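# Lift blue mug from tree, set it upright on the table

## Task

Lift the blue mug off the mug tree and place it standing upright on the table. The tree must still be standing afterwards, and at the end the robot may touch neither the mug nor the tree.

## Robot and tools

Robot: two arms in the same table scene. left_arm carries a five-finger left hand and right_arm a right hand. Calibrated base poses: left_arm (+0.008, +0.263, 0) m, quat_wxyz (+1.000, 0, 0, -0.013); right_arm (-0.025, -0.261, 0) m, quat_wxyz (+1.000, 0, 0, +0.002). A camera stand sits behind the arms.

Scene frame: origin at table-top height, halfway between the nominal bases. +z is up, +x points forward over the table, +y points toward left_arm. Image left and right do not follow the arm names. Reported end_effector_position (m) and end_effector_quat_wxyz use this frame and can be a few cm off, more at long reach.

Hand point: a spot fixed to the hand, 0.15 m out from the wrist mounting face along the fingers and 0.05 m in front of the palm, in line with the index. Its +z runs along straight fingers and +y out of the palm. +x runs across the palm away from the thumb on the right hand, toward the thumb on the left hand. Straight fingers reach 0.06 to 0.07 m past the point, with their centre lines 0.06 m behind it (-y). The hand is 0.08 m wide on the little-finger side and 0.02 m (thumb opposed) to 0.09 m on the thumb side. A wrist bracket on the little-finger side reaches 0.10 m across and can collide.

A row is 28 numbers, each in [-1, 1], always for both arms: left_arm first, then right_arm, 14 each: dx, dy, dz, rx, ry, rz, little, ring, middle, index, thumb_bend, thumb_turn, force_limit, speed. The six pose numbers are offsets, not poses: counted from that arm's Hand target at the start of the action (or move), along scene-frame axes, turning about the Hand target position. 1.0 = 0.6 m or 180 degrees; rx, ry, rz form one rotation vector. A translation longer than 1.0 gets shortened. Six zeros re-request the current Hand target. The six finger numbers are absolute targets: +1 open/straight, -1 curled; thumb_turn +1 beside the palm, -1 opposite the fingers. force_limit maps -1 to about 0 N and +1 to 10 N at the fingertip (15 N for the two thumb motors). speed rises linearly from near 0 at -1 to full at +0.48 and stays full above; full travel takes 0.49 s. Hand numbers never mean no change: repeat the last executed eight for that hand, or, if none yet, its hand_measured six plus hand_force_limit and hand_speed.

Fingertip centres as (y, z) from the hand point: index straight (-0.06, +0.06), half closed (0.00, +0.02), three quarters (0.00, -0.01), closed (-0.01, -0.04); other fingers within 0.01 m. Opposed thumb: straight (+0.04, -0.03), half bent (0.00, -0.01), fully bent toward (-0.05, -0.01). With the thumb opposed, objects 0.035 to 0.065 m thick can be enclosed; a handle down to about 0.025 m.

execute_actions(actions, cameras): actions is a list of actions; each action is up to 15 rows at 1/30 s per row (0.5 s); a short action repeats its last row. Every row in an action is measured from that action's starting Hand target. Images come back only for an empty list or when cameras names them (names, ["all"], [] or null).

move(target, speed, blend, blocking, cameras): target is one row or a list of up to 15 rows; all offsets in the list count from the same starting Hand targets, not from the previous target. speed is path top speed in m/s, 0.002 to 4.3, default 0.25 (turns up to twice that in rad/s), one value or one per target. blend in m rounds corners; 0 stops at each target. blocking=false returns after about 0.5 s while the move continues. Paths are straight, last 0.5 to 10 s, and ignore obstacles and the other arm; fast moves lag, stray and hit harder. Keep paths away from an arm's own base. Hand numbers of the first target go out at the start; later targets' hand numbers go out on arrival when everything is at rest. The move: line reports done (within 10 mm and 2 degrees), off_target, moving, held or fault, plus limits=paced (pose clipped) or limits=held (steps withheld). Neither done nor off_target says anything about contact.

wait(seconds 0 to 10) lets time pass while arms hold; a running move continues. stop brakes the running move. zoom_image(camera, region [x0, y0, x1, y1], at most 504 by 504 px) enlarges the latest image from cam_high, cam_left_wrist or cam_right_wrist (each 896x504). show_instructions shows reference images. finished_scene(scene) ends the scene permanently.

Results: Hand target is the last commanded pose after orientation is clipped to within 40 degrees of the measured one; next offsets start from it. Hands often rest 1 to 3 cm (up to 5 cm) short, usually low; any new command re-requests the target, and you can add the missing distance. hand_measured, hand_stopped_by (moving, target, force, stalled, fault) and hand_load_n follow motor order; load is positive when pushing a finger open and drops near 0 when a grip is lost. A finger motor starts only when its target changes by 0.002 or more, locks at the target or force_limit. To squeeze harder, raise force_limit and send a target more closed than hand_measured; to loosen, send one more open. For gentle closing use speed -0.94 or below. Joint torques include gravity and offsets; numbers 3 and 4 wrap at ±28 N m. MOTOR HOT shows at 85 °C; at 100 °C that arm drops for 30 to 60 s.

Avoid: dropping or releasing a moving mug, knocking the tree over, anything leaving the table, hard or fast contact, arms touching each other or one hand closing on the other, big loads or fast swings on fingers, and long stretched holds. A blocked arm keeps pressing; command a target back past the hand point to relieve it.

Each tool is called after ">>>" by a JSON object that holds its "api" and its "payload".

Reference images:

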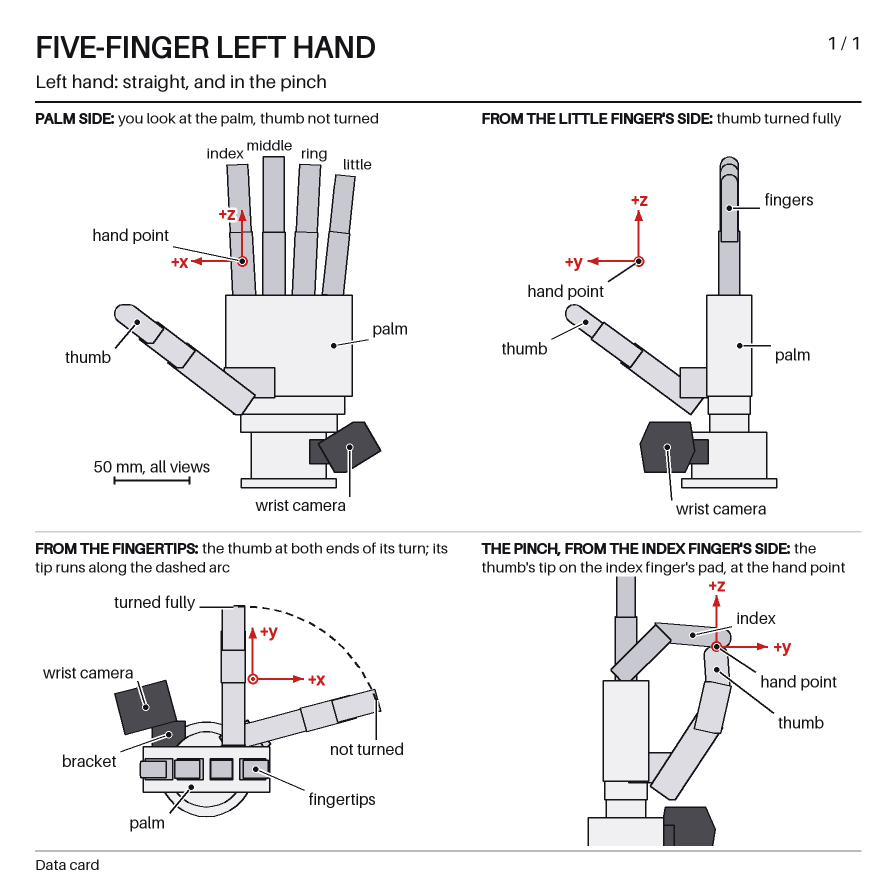

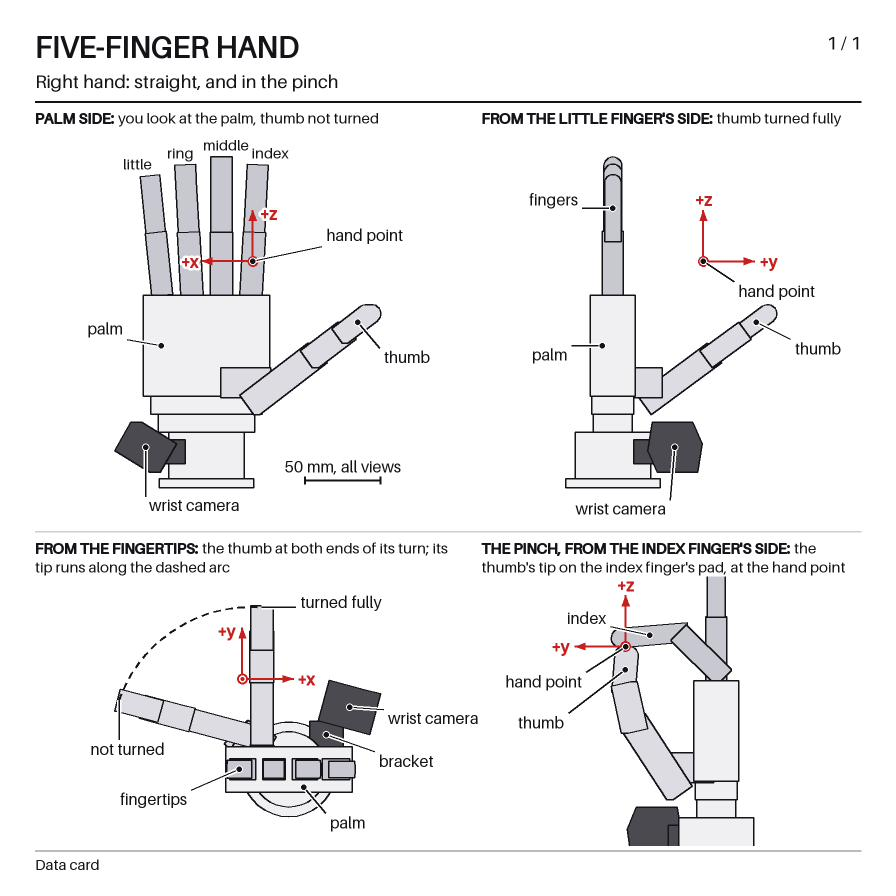

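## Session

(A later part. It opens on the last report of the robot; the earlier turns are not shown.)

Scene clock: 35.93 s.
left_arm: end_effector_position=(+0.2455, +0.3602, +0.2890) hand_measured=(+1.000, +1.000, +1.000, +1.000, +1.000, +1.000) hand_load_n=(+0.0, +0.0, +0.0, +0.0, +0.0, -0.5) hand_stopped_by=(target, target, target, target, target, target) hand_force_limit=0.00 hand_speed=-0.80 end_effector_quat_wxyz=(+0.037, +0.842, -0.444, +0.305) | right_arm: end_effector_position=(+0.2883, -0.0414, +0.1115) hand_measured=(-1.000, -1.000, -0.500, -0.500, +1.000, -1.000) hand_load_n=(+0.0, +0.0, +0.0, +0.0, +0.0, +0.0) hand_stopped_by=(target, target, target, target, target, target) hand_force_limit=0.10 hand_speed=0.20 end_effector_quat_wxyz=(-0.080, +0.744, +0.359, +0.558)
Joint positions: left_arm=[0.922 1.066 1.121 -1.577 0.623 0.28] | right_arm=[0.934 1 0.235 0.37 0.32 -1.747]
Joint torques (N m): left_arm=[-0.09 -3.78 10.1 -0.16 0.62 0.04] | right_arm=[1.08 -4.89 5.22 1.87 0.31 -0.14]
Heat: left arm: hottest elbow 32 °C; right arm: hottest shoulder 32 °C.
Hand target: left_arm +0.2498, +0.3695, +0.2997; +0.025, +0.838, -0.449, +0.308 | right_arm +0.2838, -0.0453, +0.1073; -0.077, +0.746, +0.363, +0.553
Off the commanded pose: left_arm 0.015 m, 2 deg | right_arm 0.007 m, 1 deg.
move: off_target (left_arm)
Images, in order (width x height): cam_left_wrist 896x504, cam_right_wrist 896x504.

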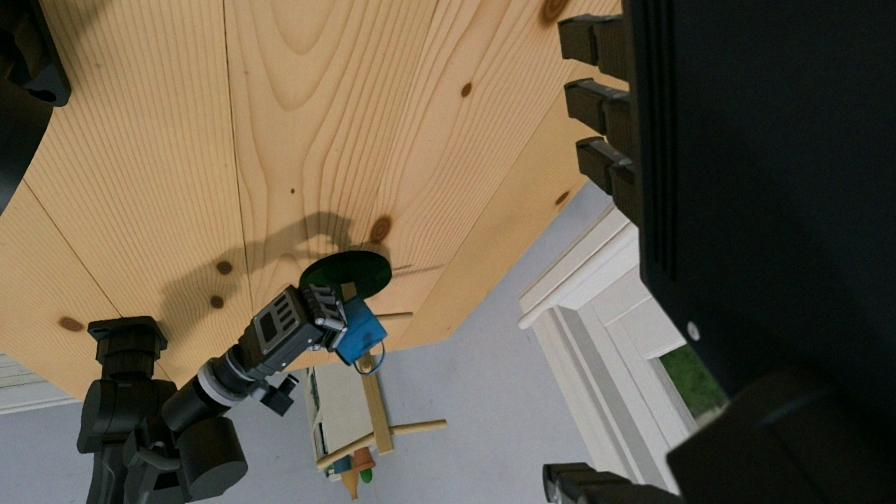

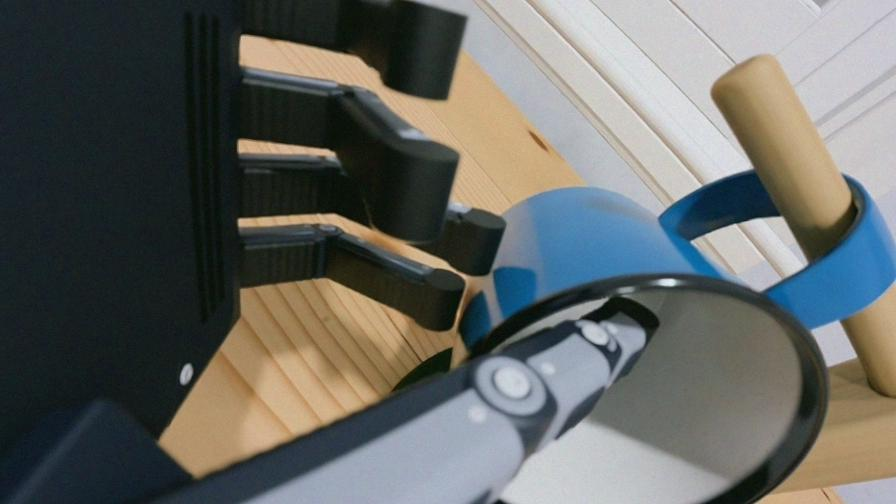

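>>> {"api": "move", "payload": {"target": [0,0,0,0,0,0,1,1,1,1,1,1,0,-0.8,-0.0047,-0.0187,-0.03,0,0,0,-1,-1,-0.5,-0.5,1,-1,0.1,0.2], "speed": 0.08, "cameras": ["cam_right_wrist","cam_left_wrist"]}}

>>> {"api": "zoom_image", "payload": {"camera": "cam_left_wrist", "region": [240, 240, 440, 420]}}

Scene clock: 37.93 s.
left_arm: end_effector_position=(+0.2455, +0.3602, +0.2890) hand_measured=(+1.000, +1.000, +1.000, +1.000, +1.000, +1.000) hand_load_n=(+0.0, +0.0, +0.0, +0.0, +0.0, +0.0) hand_stopped_by=(target, target, target, target, target, target) hand_force_limit=0.00 hand_speed=-0.80 end_effector_quat_wxyz=(+0.037, +0.842, -0.444, +0.305) | right_arm: end_effector_position=(+0.2798, -0.0508, +0.0955) hand_measured=(-1.000, -1.000, -0.500, -0.500, +1.000, -1.000) hand_load_n=(+0.0, +0.0, +0.0, +0.0, +0.0, +0.5) hand_stopped_by=(target, target, target, target, target, target) hand_force_limit=0.10 hand_speed=0.20 end_effector_quat_wxyz=(-0.083, +0.744, +0.362, +0.555)
Joint positions: left_arm=[0.922 1.066 1.121 -1.577 0.623 0.28] | right_arm=[0.932 1.009 0.185 0.425 0.309 -1.747]
Joint torques (N m): left_arm=[-0.09 -3.84 10.11 -0.17 0.62 0.04] | right_arm=[-0.67 -1.9 4.94 3.32 -0.01 -0.22]
Motor temperatures (°C): left_arm=[25 27 33 28 26 25] | right_arm=[30 32 32 27 24 24]
Heat: left arm: hottest elbow 33 °C; right arm: hottest shoulder 32 °C.
Hand target: left_arm +0.2498, +0.3695, +0.2997; +0.025, +0.838, -0.449, +0.308 | right_arm +0.2810, -0.0565, +0.0893; -0.077, +0.746, +0.363, +0.553
Off the commanded pose: left_arm 0.015 m, 2 deg | right_arm 0.009 m, 1 deg.
move: off_target (left_arm)
Images, in order (width x height): cam_left_wrist 896x504, cam_right_wrist 896x504.

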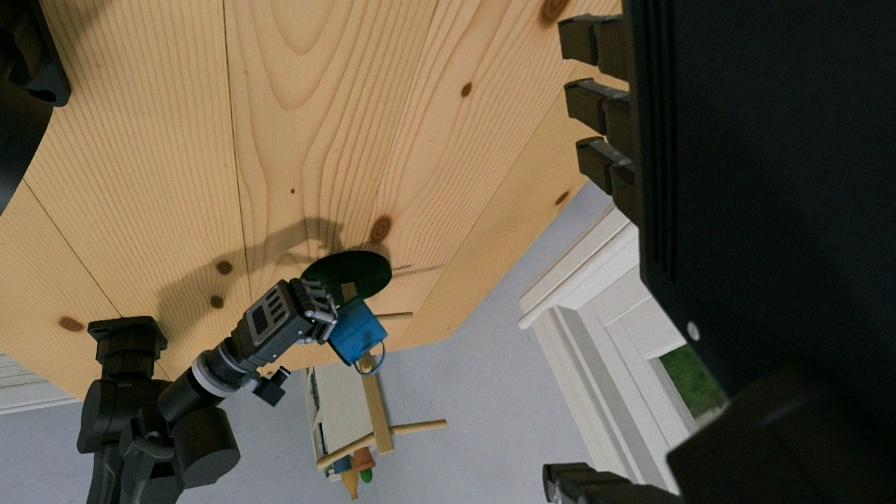

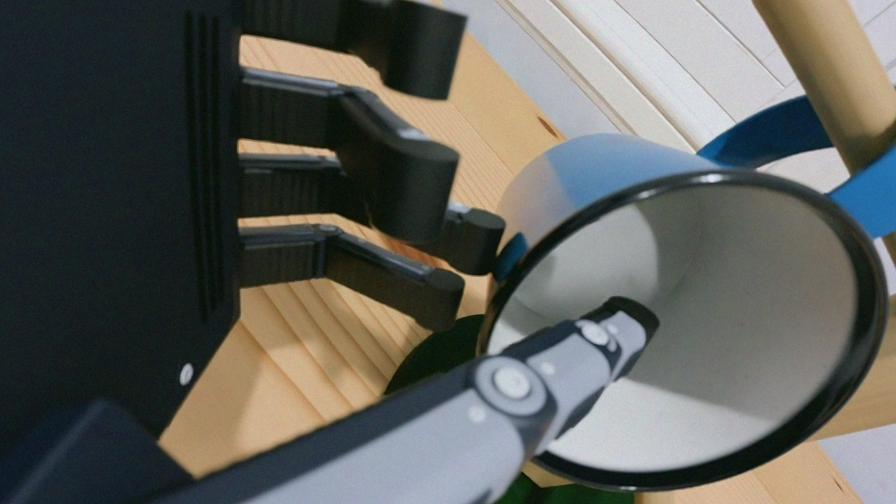

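Scaled by 2.520 from the camera's 896x504 image, which has a finer 1280x720 frame.

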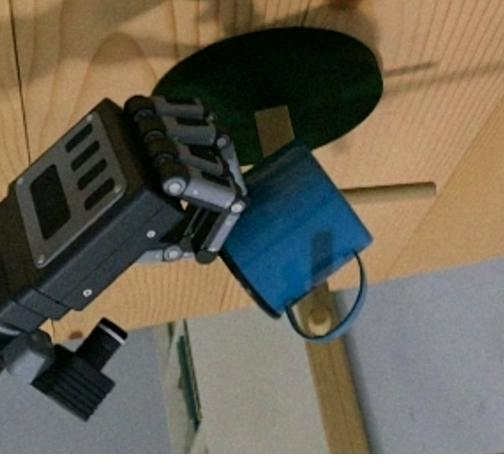

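>>> {"api": "move", "payload": {"target": [0,0,0,0,0,0,1,1,1,1,1,1,0,-0.8,0,0,0,0,0,0,-1,-1,-0.5,-0.5,-0.6,-1,0.1,-0.8], "speed": 0.08, "cameras": ["cam_right_wrist","cam_left_wrist"]}}

>>> {"api": "zoom_image", "payload": {"camera": "cam_left_wrist", "region": [240, 240, 440, 420]}}

Scene clock: 40.33 s.
left_arm: end_effector_position=(+0.2455, +0.3602, +0.2890) hand_measured=(+1.000, +1.000, +1.000, +1.000, +1.000, +1.000) hand_load_n=(+0.0, +0.0, +0.0, +0.0, +0.0, +0.0) hand_stopped_by=(target, target, target, target, target, target) hand_force_limit=0.00 hand_speed=-0.80 end_effector_quat_wxyz=(+0.037, +0.842, -0.444, +0.305) | right_arm: end_effector_position=(+0.2804, -0.0502, +0.0970) hand_measured=(-1.000, -1.000, -0.500, -0.500, +0.500, -1.000) hand_load_n=(+0.0, +0.0, +3.0, +0.0, +7.5, +0.5) hand_stopped_by=(target, target, target, target, force, target) hand_force_limit=0.10 hand_speed=-0.80 end_effector_quat_wxyz=(-0.083, +0.742, +0.364, +0.557)
Joint positions: left_arm=[0.922 1.066 1.121 -1.577 0.623 0.28] | right_arm=[0.932 1.009 0.185 0.43 0.308 -1.755]
Joint torques (N m): left_arm=[-0.03 -3.78 10.1 -0.16 0.62 0.04] | right_arm=[-0.62 -1.96 4.93 3.15 0.06 -0.13]
Heat: left arm: hottest elbow 33 °C; right arm: hottest shoulder 32 °C.
Hand target: left_arm +0.2498, +0.3695, +0.2997; +0.025, +0.838, -0.449, +0.308 | right_arm +0.2809, -0.0565, +0.0893; -0.077, +0.746, +0.363, +0.553
Off the commanded pose: left_arm 0.015 m, 2 deg | right_arm 0.010 m, 1 deg.
move: off_target (left_arm)
Images, in order (width x height): cam_left_wrist 896x504, cam_right_wrist 896x504.

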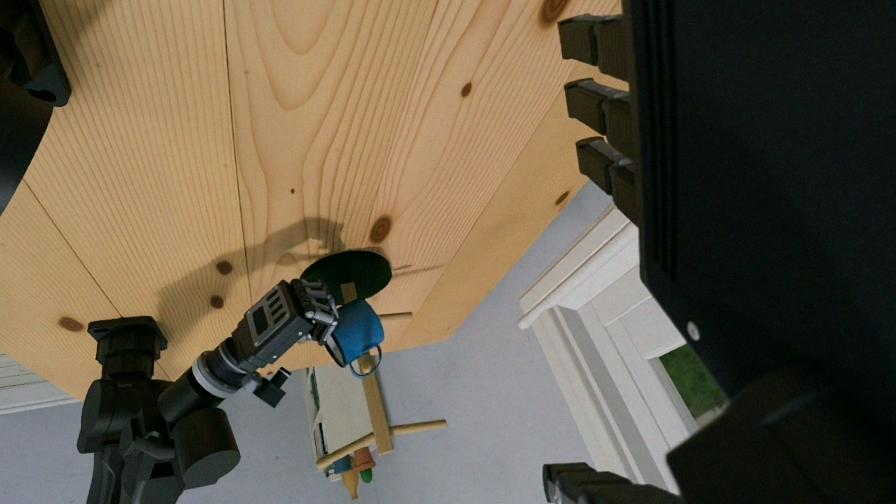

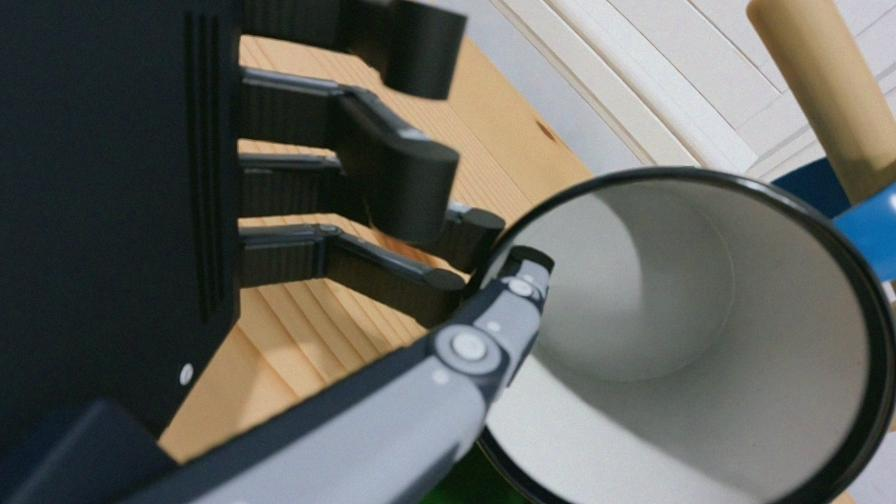

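Scaled by 2.520 from the camera's 896x504 image, which has a finer 1280x720 frame.

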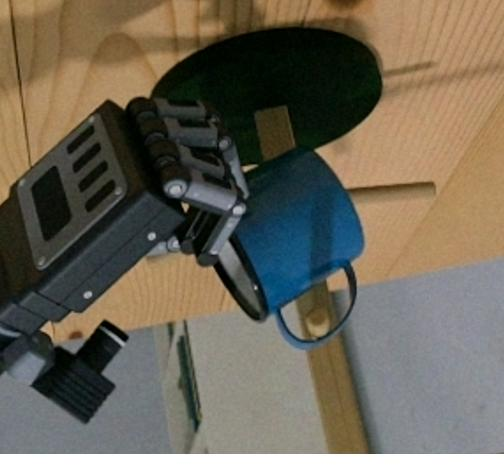

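>>> {"api": "move", "payload": {"target": [0,0,0,0,0,0,1,1,1,1,1,1,0,-0.8,-0.032,0.074,0.045,0,0,0,-1,-1,-0.5,-0.5,-0.6,-1,0.1,-0.8], "speed": 0.08, "cameras": ["cam_right_wrist","cam_left_wrist","cam_high"]}}

>>> {"api": "zoom_image", "payload": {"camera": "cam_left_wrist", "region": [240, 240, 440, 420]}}

>>> {"api": "zoom_image", "payload": {"camera": "cam_high", "region": [310, 150, 450, 290]}}

Scene clock: 42.57 s.
left_arm: end_effector_position=(+0.2455, +0.3602, +0.2890) hand_measured=(+1.000, +1.000, +1.000, +1.000, +1.000, +1.000) hand_load_n=(+0.0, +0.0, -0.5, +0.0, +0.0, +0.0) hand_stopped_by=(target, target, target, target, target, target) hand_force_limit=0.00 hand_speed=-0.80 end_effector_quat_wxyz=(+0.037, +0.842, -0.444, +0.305) | right_arm: end_effector_position=(+0.2574, -0.0307, +0.0998) hand_measured=(-1.000, -1.000, -0.500, -0.500, +0.500, -1.000) hand_load_n=(+0.0, +0.0, +3.0, +0.0, +7.0, +3.0) hand_stopped_by=(target, target, target, target, force, target) hand_force_limit=0.10 hand_speed=-0.80 end_effector_quat_wxyz=(-0.065, +0.751, +0.368, +0.544)
Joint positions: left_arm=[0.922 1.066 1.121 -1.577 0.623 0.28] | right_arm=[1.088 1.009 0.23 0.315 0.47 -1.684]
Joint torques (N m): left_arm=[-0.03 -3.84 10.11 -0.17 0.62 0.04] | right_arm=[2.02 -3.14 9.25 1.73 0.37 -0.04]
Heat: left arm: hottest elbow 33 °C; right arm: hottest shoulder 32 °C.
Hand target: left_arm +0.2498, +0.3695, +0.2997; +0.025, +0.838, -0.449, +0.308 | right_arm +0.2617, -0.0121, +0.1164; -0.077, +0.746, +0.363, +0.553
Off the commanded pose: left_arm 0.015 m, 2 deg | right_arm 0.025 m, 2 deg.
move: off_target (left_arm, right_arm)

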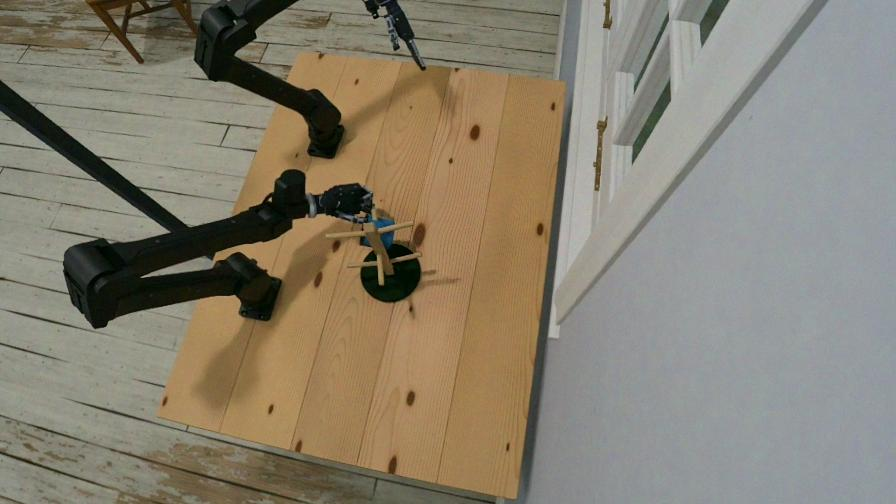

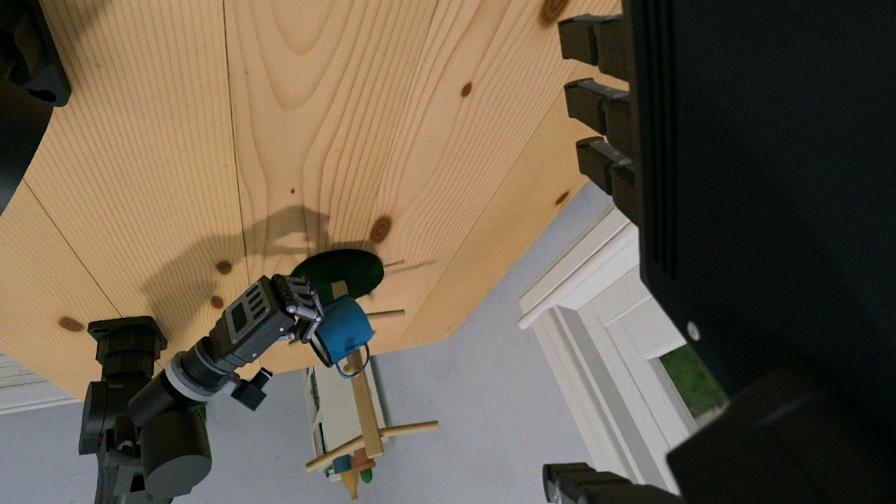

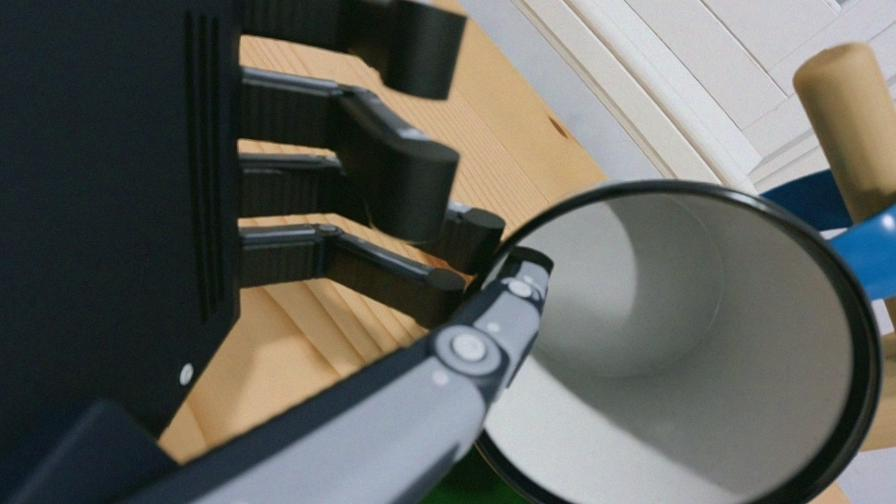

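Scaled by 2.520 from the camera's 896x504 image, which has a finer 1280x720 frame.

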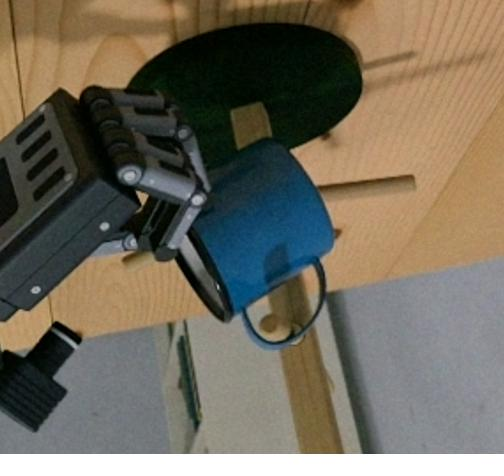

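Scaled by 3.600 from the camera's 896x504 image, which has a finer 1280x720 frame.

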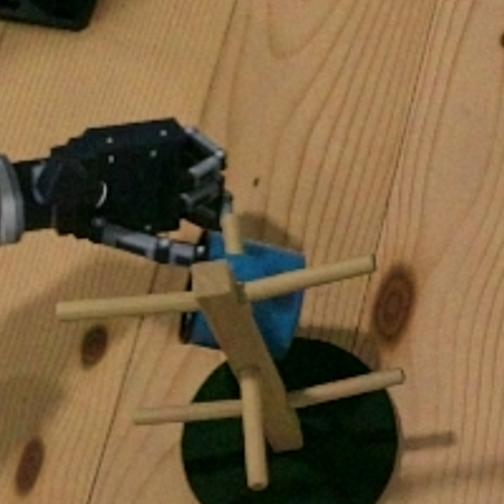

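>>> {"api": "move", "payload": {"target": [0,0,0,0,0,0,1,1,1,1,1,1,0,-0.8,0.005,0.06,0.012,0,0,0,-1,-1,-0.5,-0.5,-0.6,-1,0.1,-0.8], "speed": 0.08, "cameras": ["cam_right_wrist","cam_left_wrist","cam_high"]}}

>>> {"api": "zoom_image", "payload": {"camera": "cam_left_wrist", "region": [240, 240, 440, 420]}}

>>> {"api": "zoom_image", "payload": {"camera": "cam_high", "region": [310, 150, 450, 290]}}

Scene clock: 44.27 s.
left_arm: end_effector_position=(+0.2455, +0.3602, +0.2890) hand_measured=(+1.000, +1.000, +1.000, +1.000, +1.000, +1.000) hand_load_n=(+0.0, +0.0, +0.0, +0.0, +0.0, +0.0) hand_stopped_by=(target, target, target, target, target, target) hand_force_limit=0.00 hand_speed=-0.80 end_effector_quat_wxyz=(+0.037, +0.842, -0.444, +0.305) | right_arm: end_effector_position=(+0.2596, +0.0027, +0.1082) hand_measured=(-1.000, -1.000, -0.500, -0.500, +0.500, -1.000) hand_load_n=(+0.0, +0.0, +3.0, +0.0, +9.5, +5.0) hand_stopped_by=(target, target, target, target, force, target) hand_force_limit=0.10 hand_speed=-0.80 end_effector_quat_wxyz=(-0.066, +0.752, +0.367, +0.544)
Joint positions: left_arm=[0.922 1.066 1.121 -1.577 0.623 0.28] | right_arm=[1.143 1.102 0.315 0.31 0.519 -1.653]
Joint torques (N m): left_arm=[-0.03 -3.84 10.1 -0.16 0.62 0.04] | right_arm=[1.79 -3.49 9.43 2.15 0.32 -0.09]
Heat: left arm: hottest elbow 33 °C; right arm: hottest shoulder 32 °C.
Hand target: left_arm +0.2498, +0.3695, +0.2997; +0.025, +0.838, -0.449, +0.308 | right_arm +0.2648, +0.0238, +0.1235; -0.077, +0.746, +0.363, +0.553
Off the commanded pose: left_arm 0.015 m, 2 deg | right_arm 0.027 m, 2 deg.
move: off_target (left_arm, right_arm)

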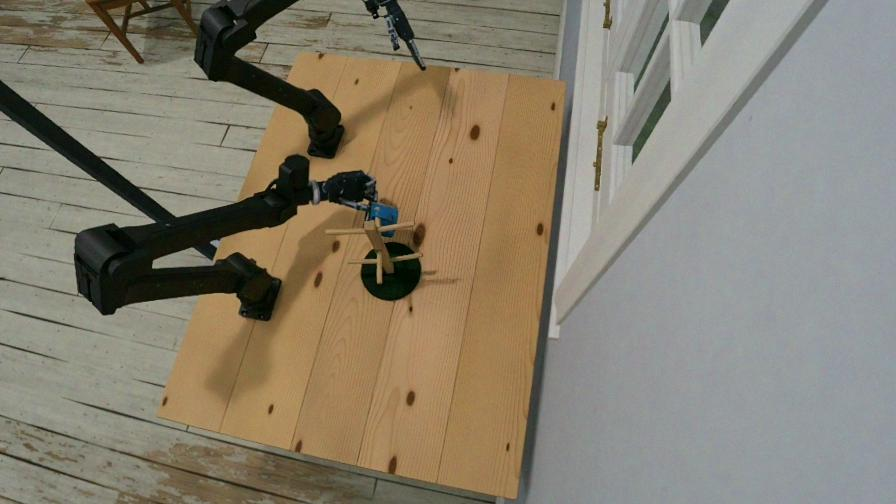

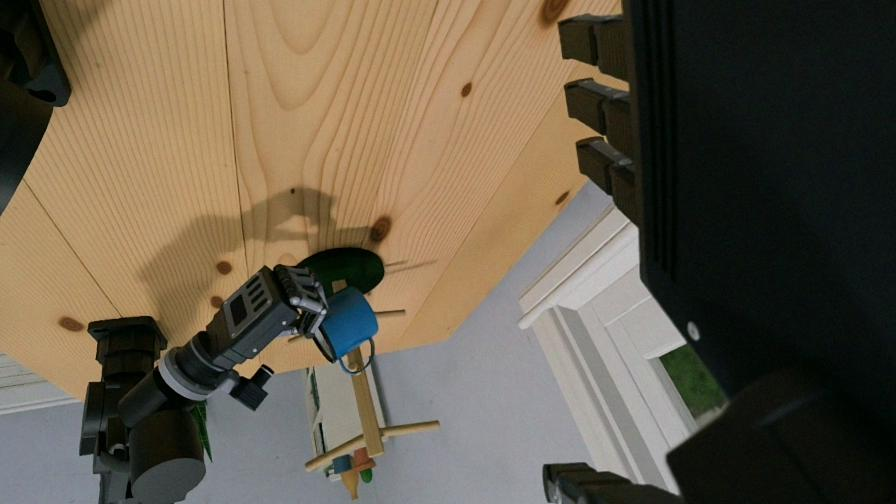

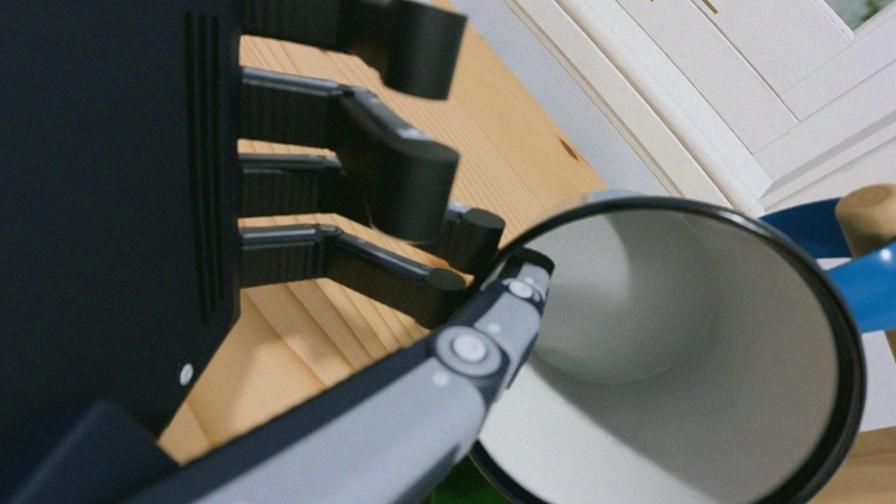

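Scaled by 2.520 from the camera's 896x504 image, which has a finer 1280x720 frame.

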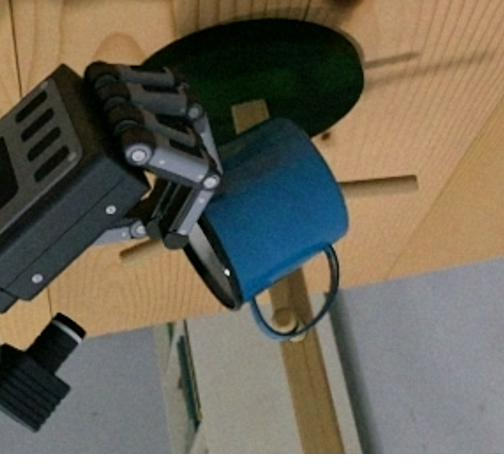

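Scaled by 3.600 from the camera's 896x504 image, which has a finer 1280x720 frame.

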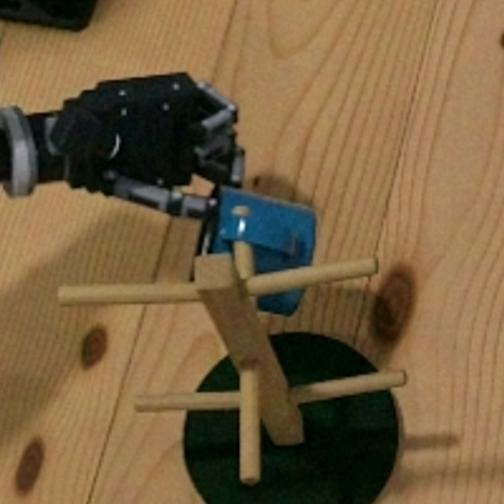

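>>> {"api": "move", "payload": {"target": [0,0,0,0,0,0,1,1,1,1,1,1,0,-0.8,0.0,0.08,0.015,0,0,0,-1,-1,-0.5,-0.5,-0.6,-1,0.1,-0.8], "speed": 0.08, "cameras": ["cam_right_wrist","cam_left_wrist","cam_high"]}}

>>> {"api": "zoom_image", "payload": {"camera": "cam_high", "region": [310, 150, 450, 290]}}

Scene clock: 45.90 s.
left_arm: end_effector_position=(+0.2455, +0.3602, +0.2890) hand_measured=(+1.000, +1.000, +1.000, +1.000, +1.000, +1.000) hand_load_n=(+0.0, +0.0, +0.0, +0.0, +0.0, +0.0) hand_stopped_by=(target, target, target, target, target, target) hand_force_limit=0.00 hand_speed=-0.80 end_effector_quat_wxyz=(+0.037, +0.842, -0.444, +0.305) | right_arm: end_effector_position=(+0.2595, +0.0504, +0.1145) hand_measured=(-1.000, -1.000, -0.500, -0.500, +0.502, -1.000) hand_load_n=(+0.0, +0.0, +4.5, +0.0, +13.0, +10.5) hand_stopped_by=(target, target, target, target, force, target) hand_force_limit=0.10 hand_speed=-0.80 end_effector_quat_wxyz=(-0.070, +0.753, +0.366, +0.542)
Joint positions: left_arm=[0.922 1.066 1.121 -1.577 0.623 0.28] | right_arm=[1.207 1.225 0.431 0.297 0.568 -1.611]
Joint torques (N m): left_arm=[-0.09 -3.84 10.11 -0.16 0.62 0.04] | right_arm=[1.49 -6.18 9.68 1.88 0.6 -0.21]
Heat: left arm: hottest elbow 33 °C; right arm: hottest shoulder 32 °C.
Hand target: left_arm +0.2498, +0.3695, +0.2997; +0.025, +0.838, -0.449, +0.308 | right_arm +0.2648, +0.0719, +0.1325; -0.077, +0.746, +0.363, +0.553
Off the commanded pose: left_arm 0.015 m, 2 deg | right_arm 0.028 m, 2 deg.
move: off_target (left_arm, right_arm)

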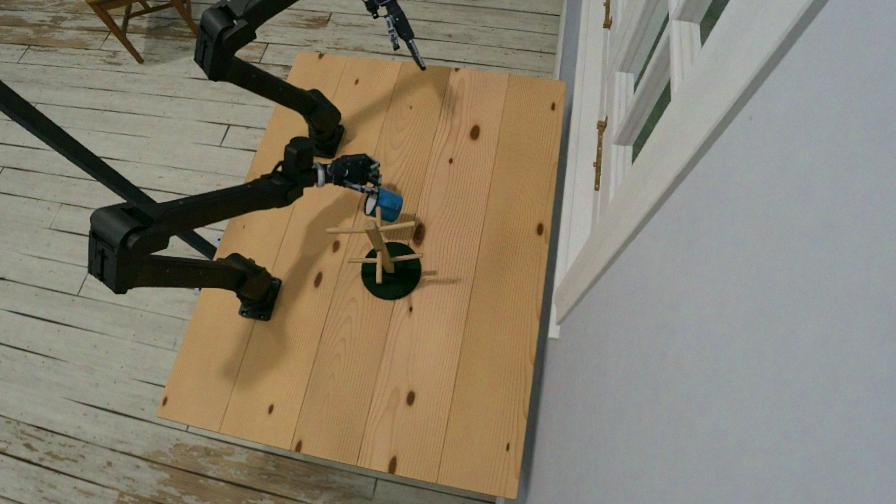

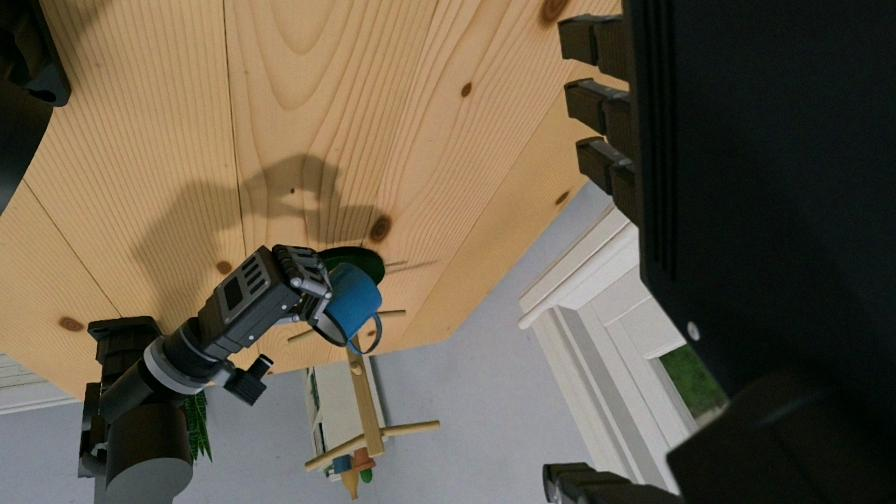

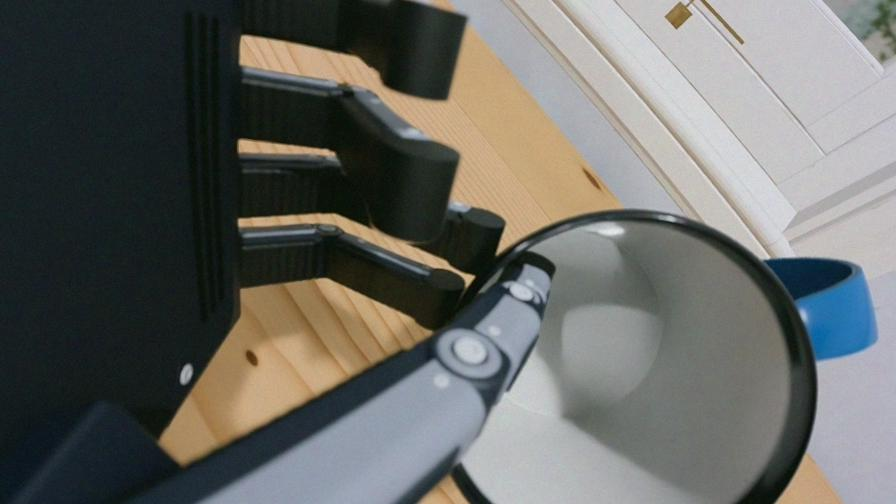

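Scaled by 3.600 from the camera's 896x504 image, which has a finer 1280x720 frame.

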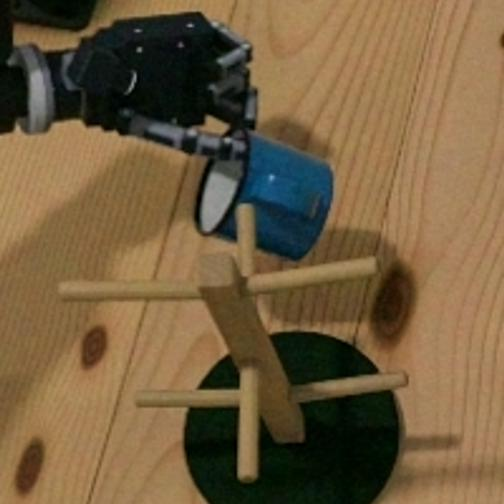

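>>> {"api": "move", "payload": {"target": [0,0,0,0,0,0,1,1,1,1,1,1,0,-0.8,0.0,0.07,0.01,0,0,0,-1,-1,-0.5,-0.5,-0.6,-1,0.1,-0.8], "speed": 0.1, "cameras": ["cam_right_wrist","cam_left_wrist"]}}

>>> {"api": "zoom_image", "payload": {"camera": "cam_right_wrist", "region": [440, 150, 896, 504]}}

>>> {"api": "zoom_image", "payload": {"camera": "cam_left_wrist", "region": [240, 200, 440, 400]}}

Scene clock: 47.47 s.
left_arm: end_effector_position=(+0.2455, +0.3602, +0.2890) hand_measured=(+1.000, +1.000, +1.000, +1.000, +1.000, +1.000) hand_load_n=(+0.0, +0.0, -0.5, +0.0, +0.0, +0.0) hand_stopped_by=(target, target, target, target, target, target) hand_force_limit=0.00 hand_speed=-0.80 end_effector_quat_wxyz=(+0.037, +0.842, -0.444, +0.305) | right_arm: end_effector_position=(+0.2608, +0.0927, +0.1217) hand_measured=(-1.000, -1.000, -0.500, -0.500, +0.502, -1.000) hand_load_n=(+0.0, +0.0, +4.5, +0.0, +13.0, +10.5) hand_stopped_by=(target, target, target, target, force, target) hand_force_limit=0.10 hand_speed=-0.80 end_effector_quat_wxyz=(-0.071, +0.752, +0.366, +0.543)
Joint positions: left_arm=[0.922 1.066 1.121 -1.577 0.623 0.28] | right_arm=[1.248 1.323 0.539 0.276 0.604 -1.588]
Joint torques (N m): left_arm=[-0.03 -3.78 10.11 -0.14 0.62 0.04] | right_arm=[1.55 -8.12 9.69 1.83 0.64 -0.23]
Heat: left arm: hottest elbow 33 °C; right arm: hottest shoulder 32 °C.
Hand target: left_arm +0.2498, +0.3695, +0.2997; +0.025, +0.838, -0.449, +0.308 | right_arm +0.2647, +0.1140, +0.1386; -0.078, +0.746, +0.363, +0.553
Off the commanded pose: left_arm 0.015 m, 2 deg | right_arm 0.027 m, 2 deg.
move: off_target (left_arm, right_arm)
Images, in order (width x height): cam_left_wrist 896x504, cam_right_wrist 896x504.

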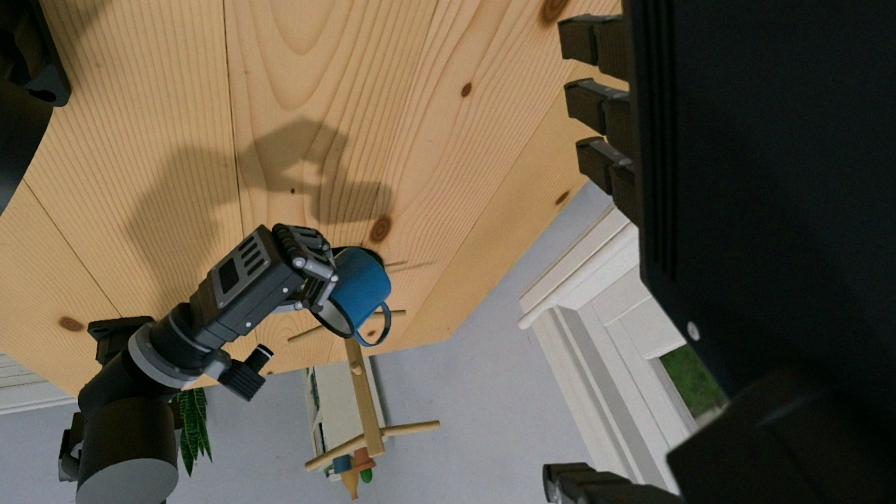

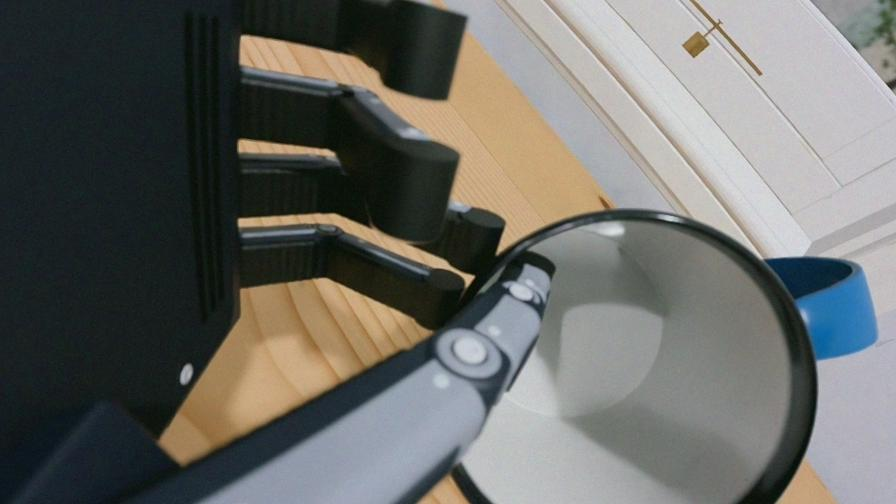

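Scaled by 1.105 from the camera's 896x504 image, which has a finer 1280x720 frame.

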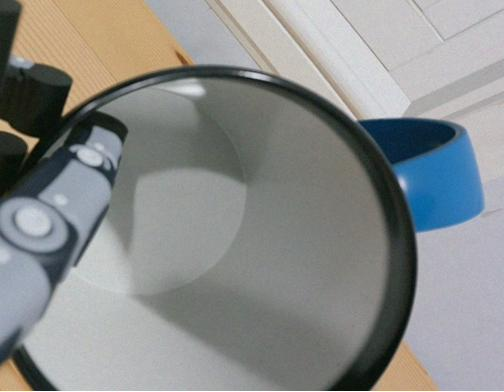

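Scaled by 2.520 from the camera's 896x504 image, which has a finer 1280x720 frame.

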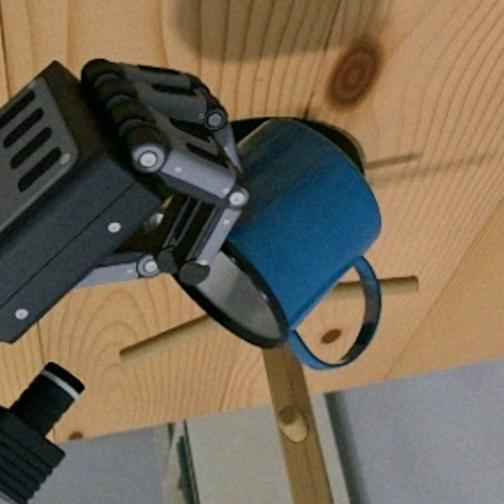

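>>> {"api": "move", "payload": {"target": [0,0,0,0,0,0,1,1,1,1,1,1,0,-0.8,0.0255,-0.023,0.019,-0.0347,0.2997,0,-1,-1,-0.5,-0.5,-0.6,-1,0.1,-0.8], "speed": 0.2, "cameras": ["cam_right_wrist","cam_left_wrist","cam_high"]}}

>>> {"api": "zoom_image", "payload": {"camera": "cam_left_wrist", "region": [240, 180, 460, 400]}}

>>> {"api": "zoom_image", "payload": {"camera": "cam_high", "region": [320, 130, 440, 250]}}

Scene clock: 53.63 s.
left_arm: end_effector_position=(+0.2455, +0.3602, +0.2890) hand_measured=(+1.000, +1.000, +1.000, +1.000, +1.000, +1.000) hand_load_n=(+0.0, +0.0, +0.0, +0.0, +0.0, +0.0) hand_stopped_by=(target, target, target, target, target, target) hand_force_limit=0.00 hand_speed=-0.80 end_effector_quat_wxyz=(+0.037, +0.842, -0.444, +0.305) | right_arm: end_effector_position=(+0.2631, +0.0862, +0.1310) hand_measured=(-1.000, -1.000, -0.500, -0.500, +0.502, -1.000) hand_load_n=(+0.0, +0.0, +5.0, +0.0, +10.0, +6.5) hand_stopped_by=(target, target, target, target, force, target) hand_force_limit=0.10 hand_speed=-0.80 end_effector_quat_wxyz=(-0.186, +0.920, +0.323, +0.121)
Joint positions: left_arm=[0.922 1.066 1.121 -1.577 0.623 0.28] | right_arm=[0.907 1.385 1.08 -0.853 -0.177 -1.297]
Joint torques (N m): left_arm=[-0.09 -3.78 10.1 -0.16 0.62 0.04] | right_arm=[-0.5 -11.22 11.51 0.9 -0.14 -0.07]
Heat: left arm: hottest elbow 34 °C; right arm: hottest elbow 33 °C.
Hand target: left_arm +0.2498, +0.3695, +0.2997; +0.025, +0.838, -0.449, +0.308 | right_arm +0.2799, +0.1001, +0.1499; -0.194, +0.918, +0.317, +0.135
Off the commanded pose: left_arm 0.015 m, 2 deg | right_arm 0.029 m, 2 deg.
move: off_target (left_arm, right_arm)

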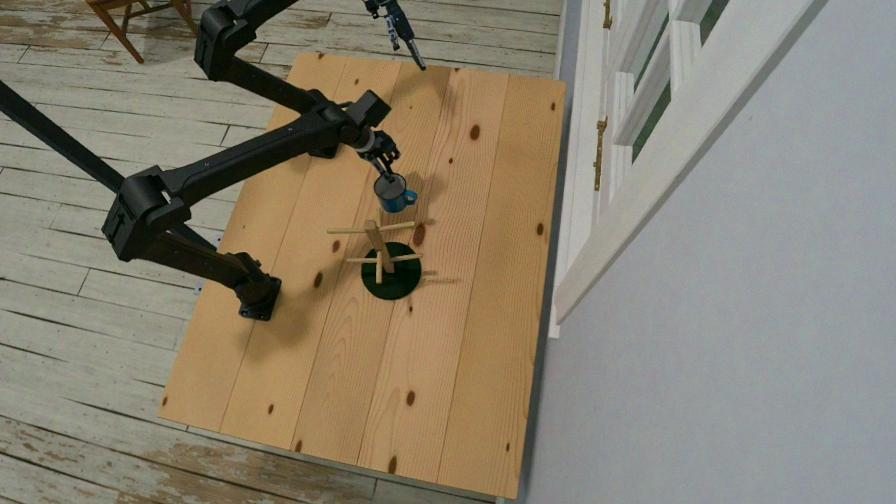

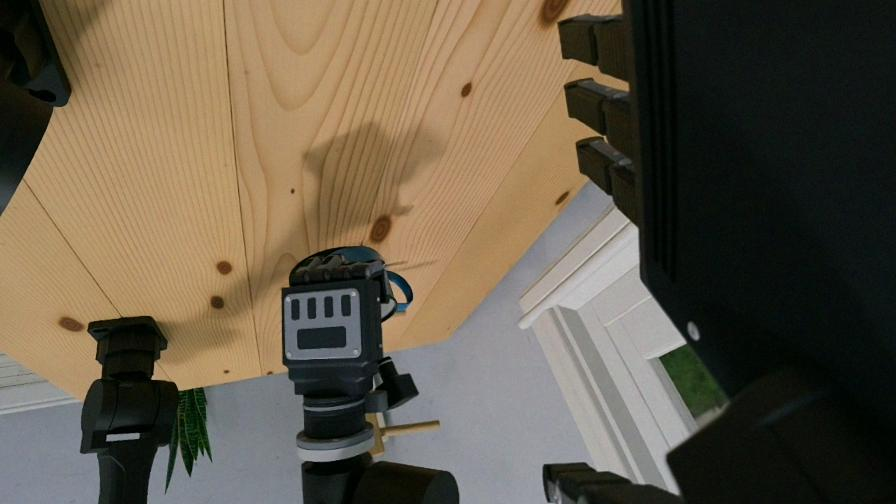

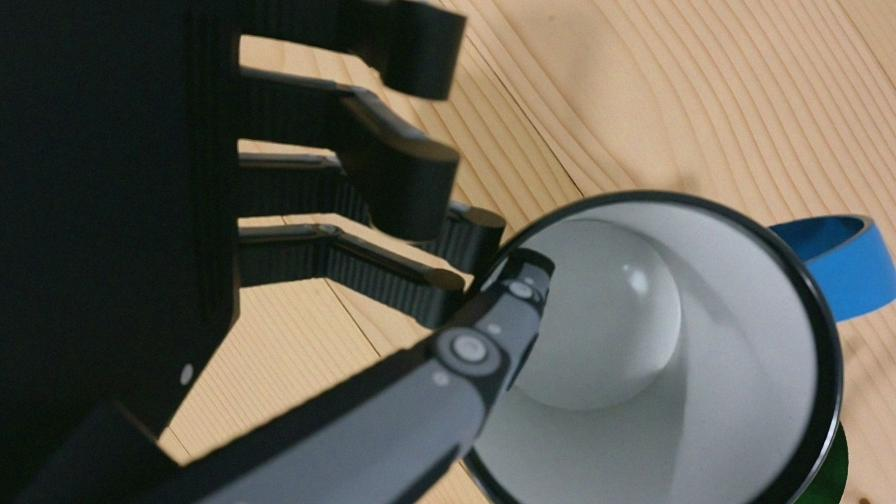

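Scaled by 2.291 from the camera's 896x504 image, which has a finer 1280x720 frame.

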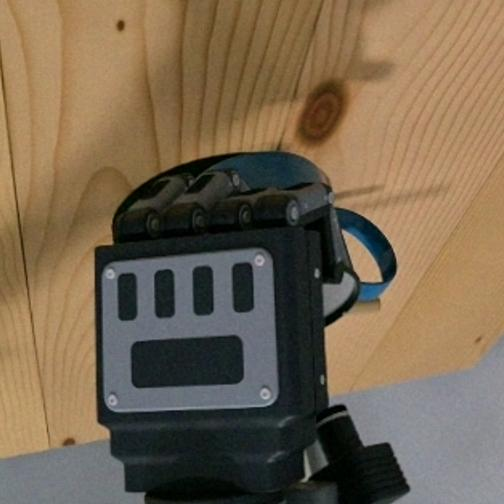

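Scaled by 4.200 from the camera's 896x504 image, which has a finer 1280x720 frame.

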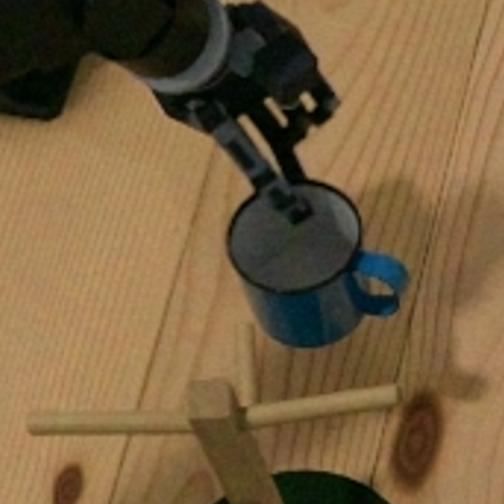

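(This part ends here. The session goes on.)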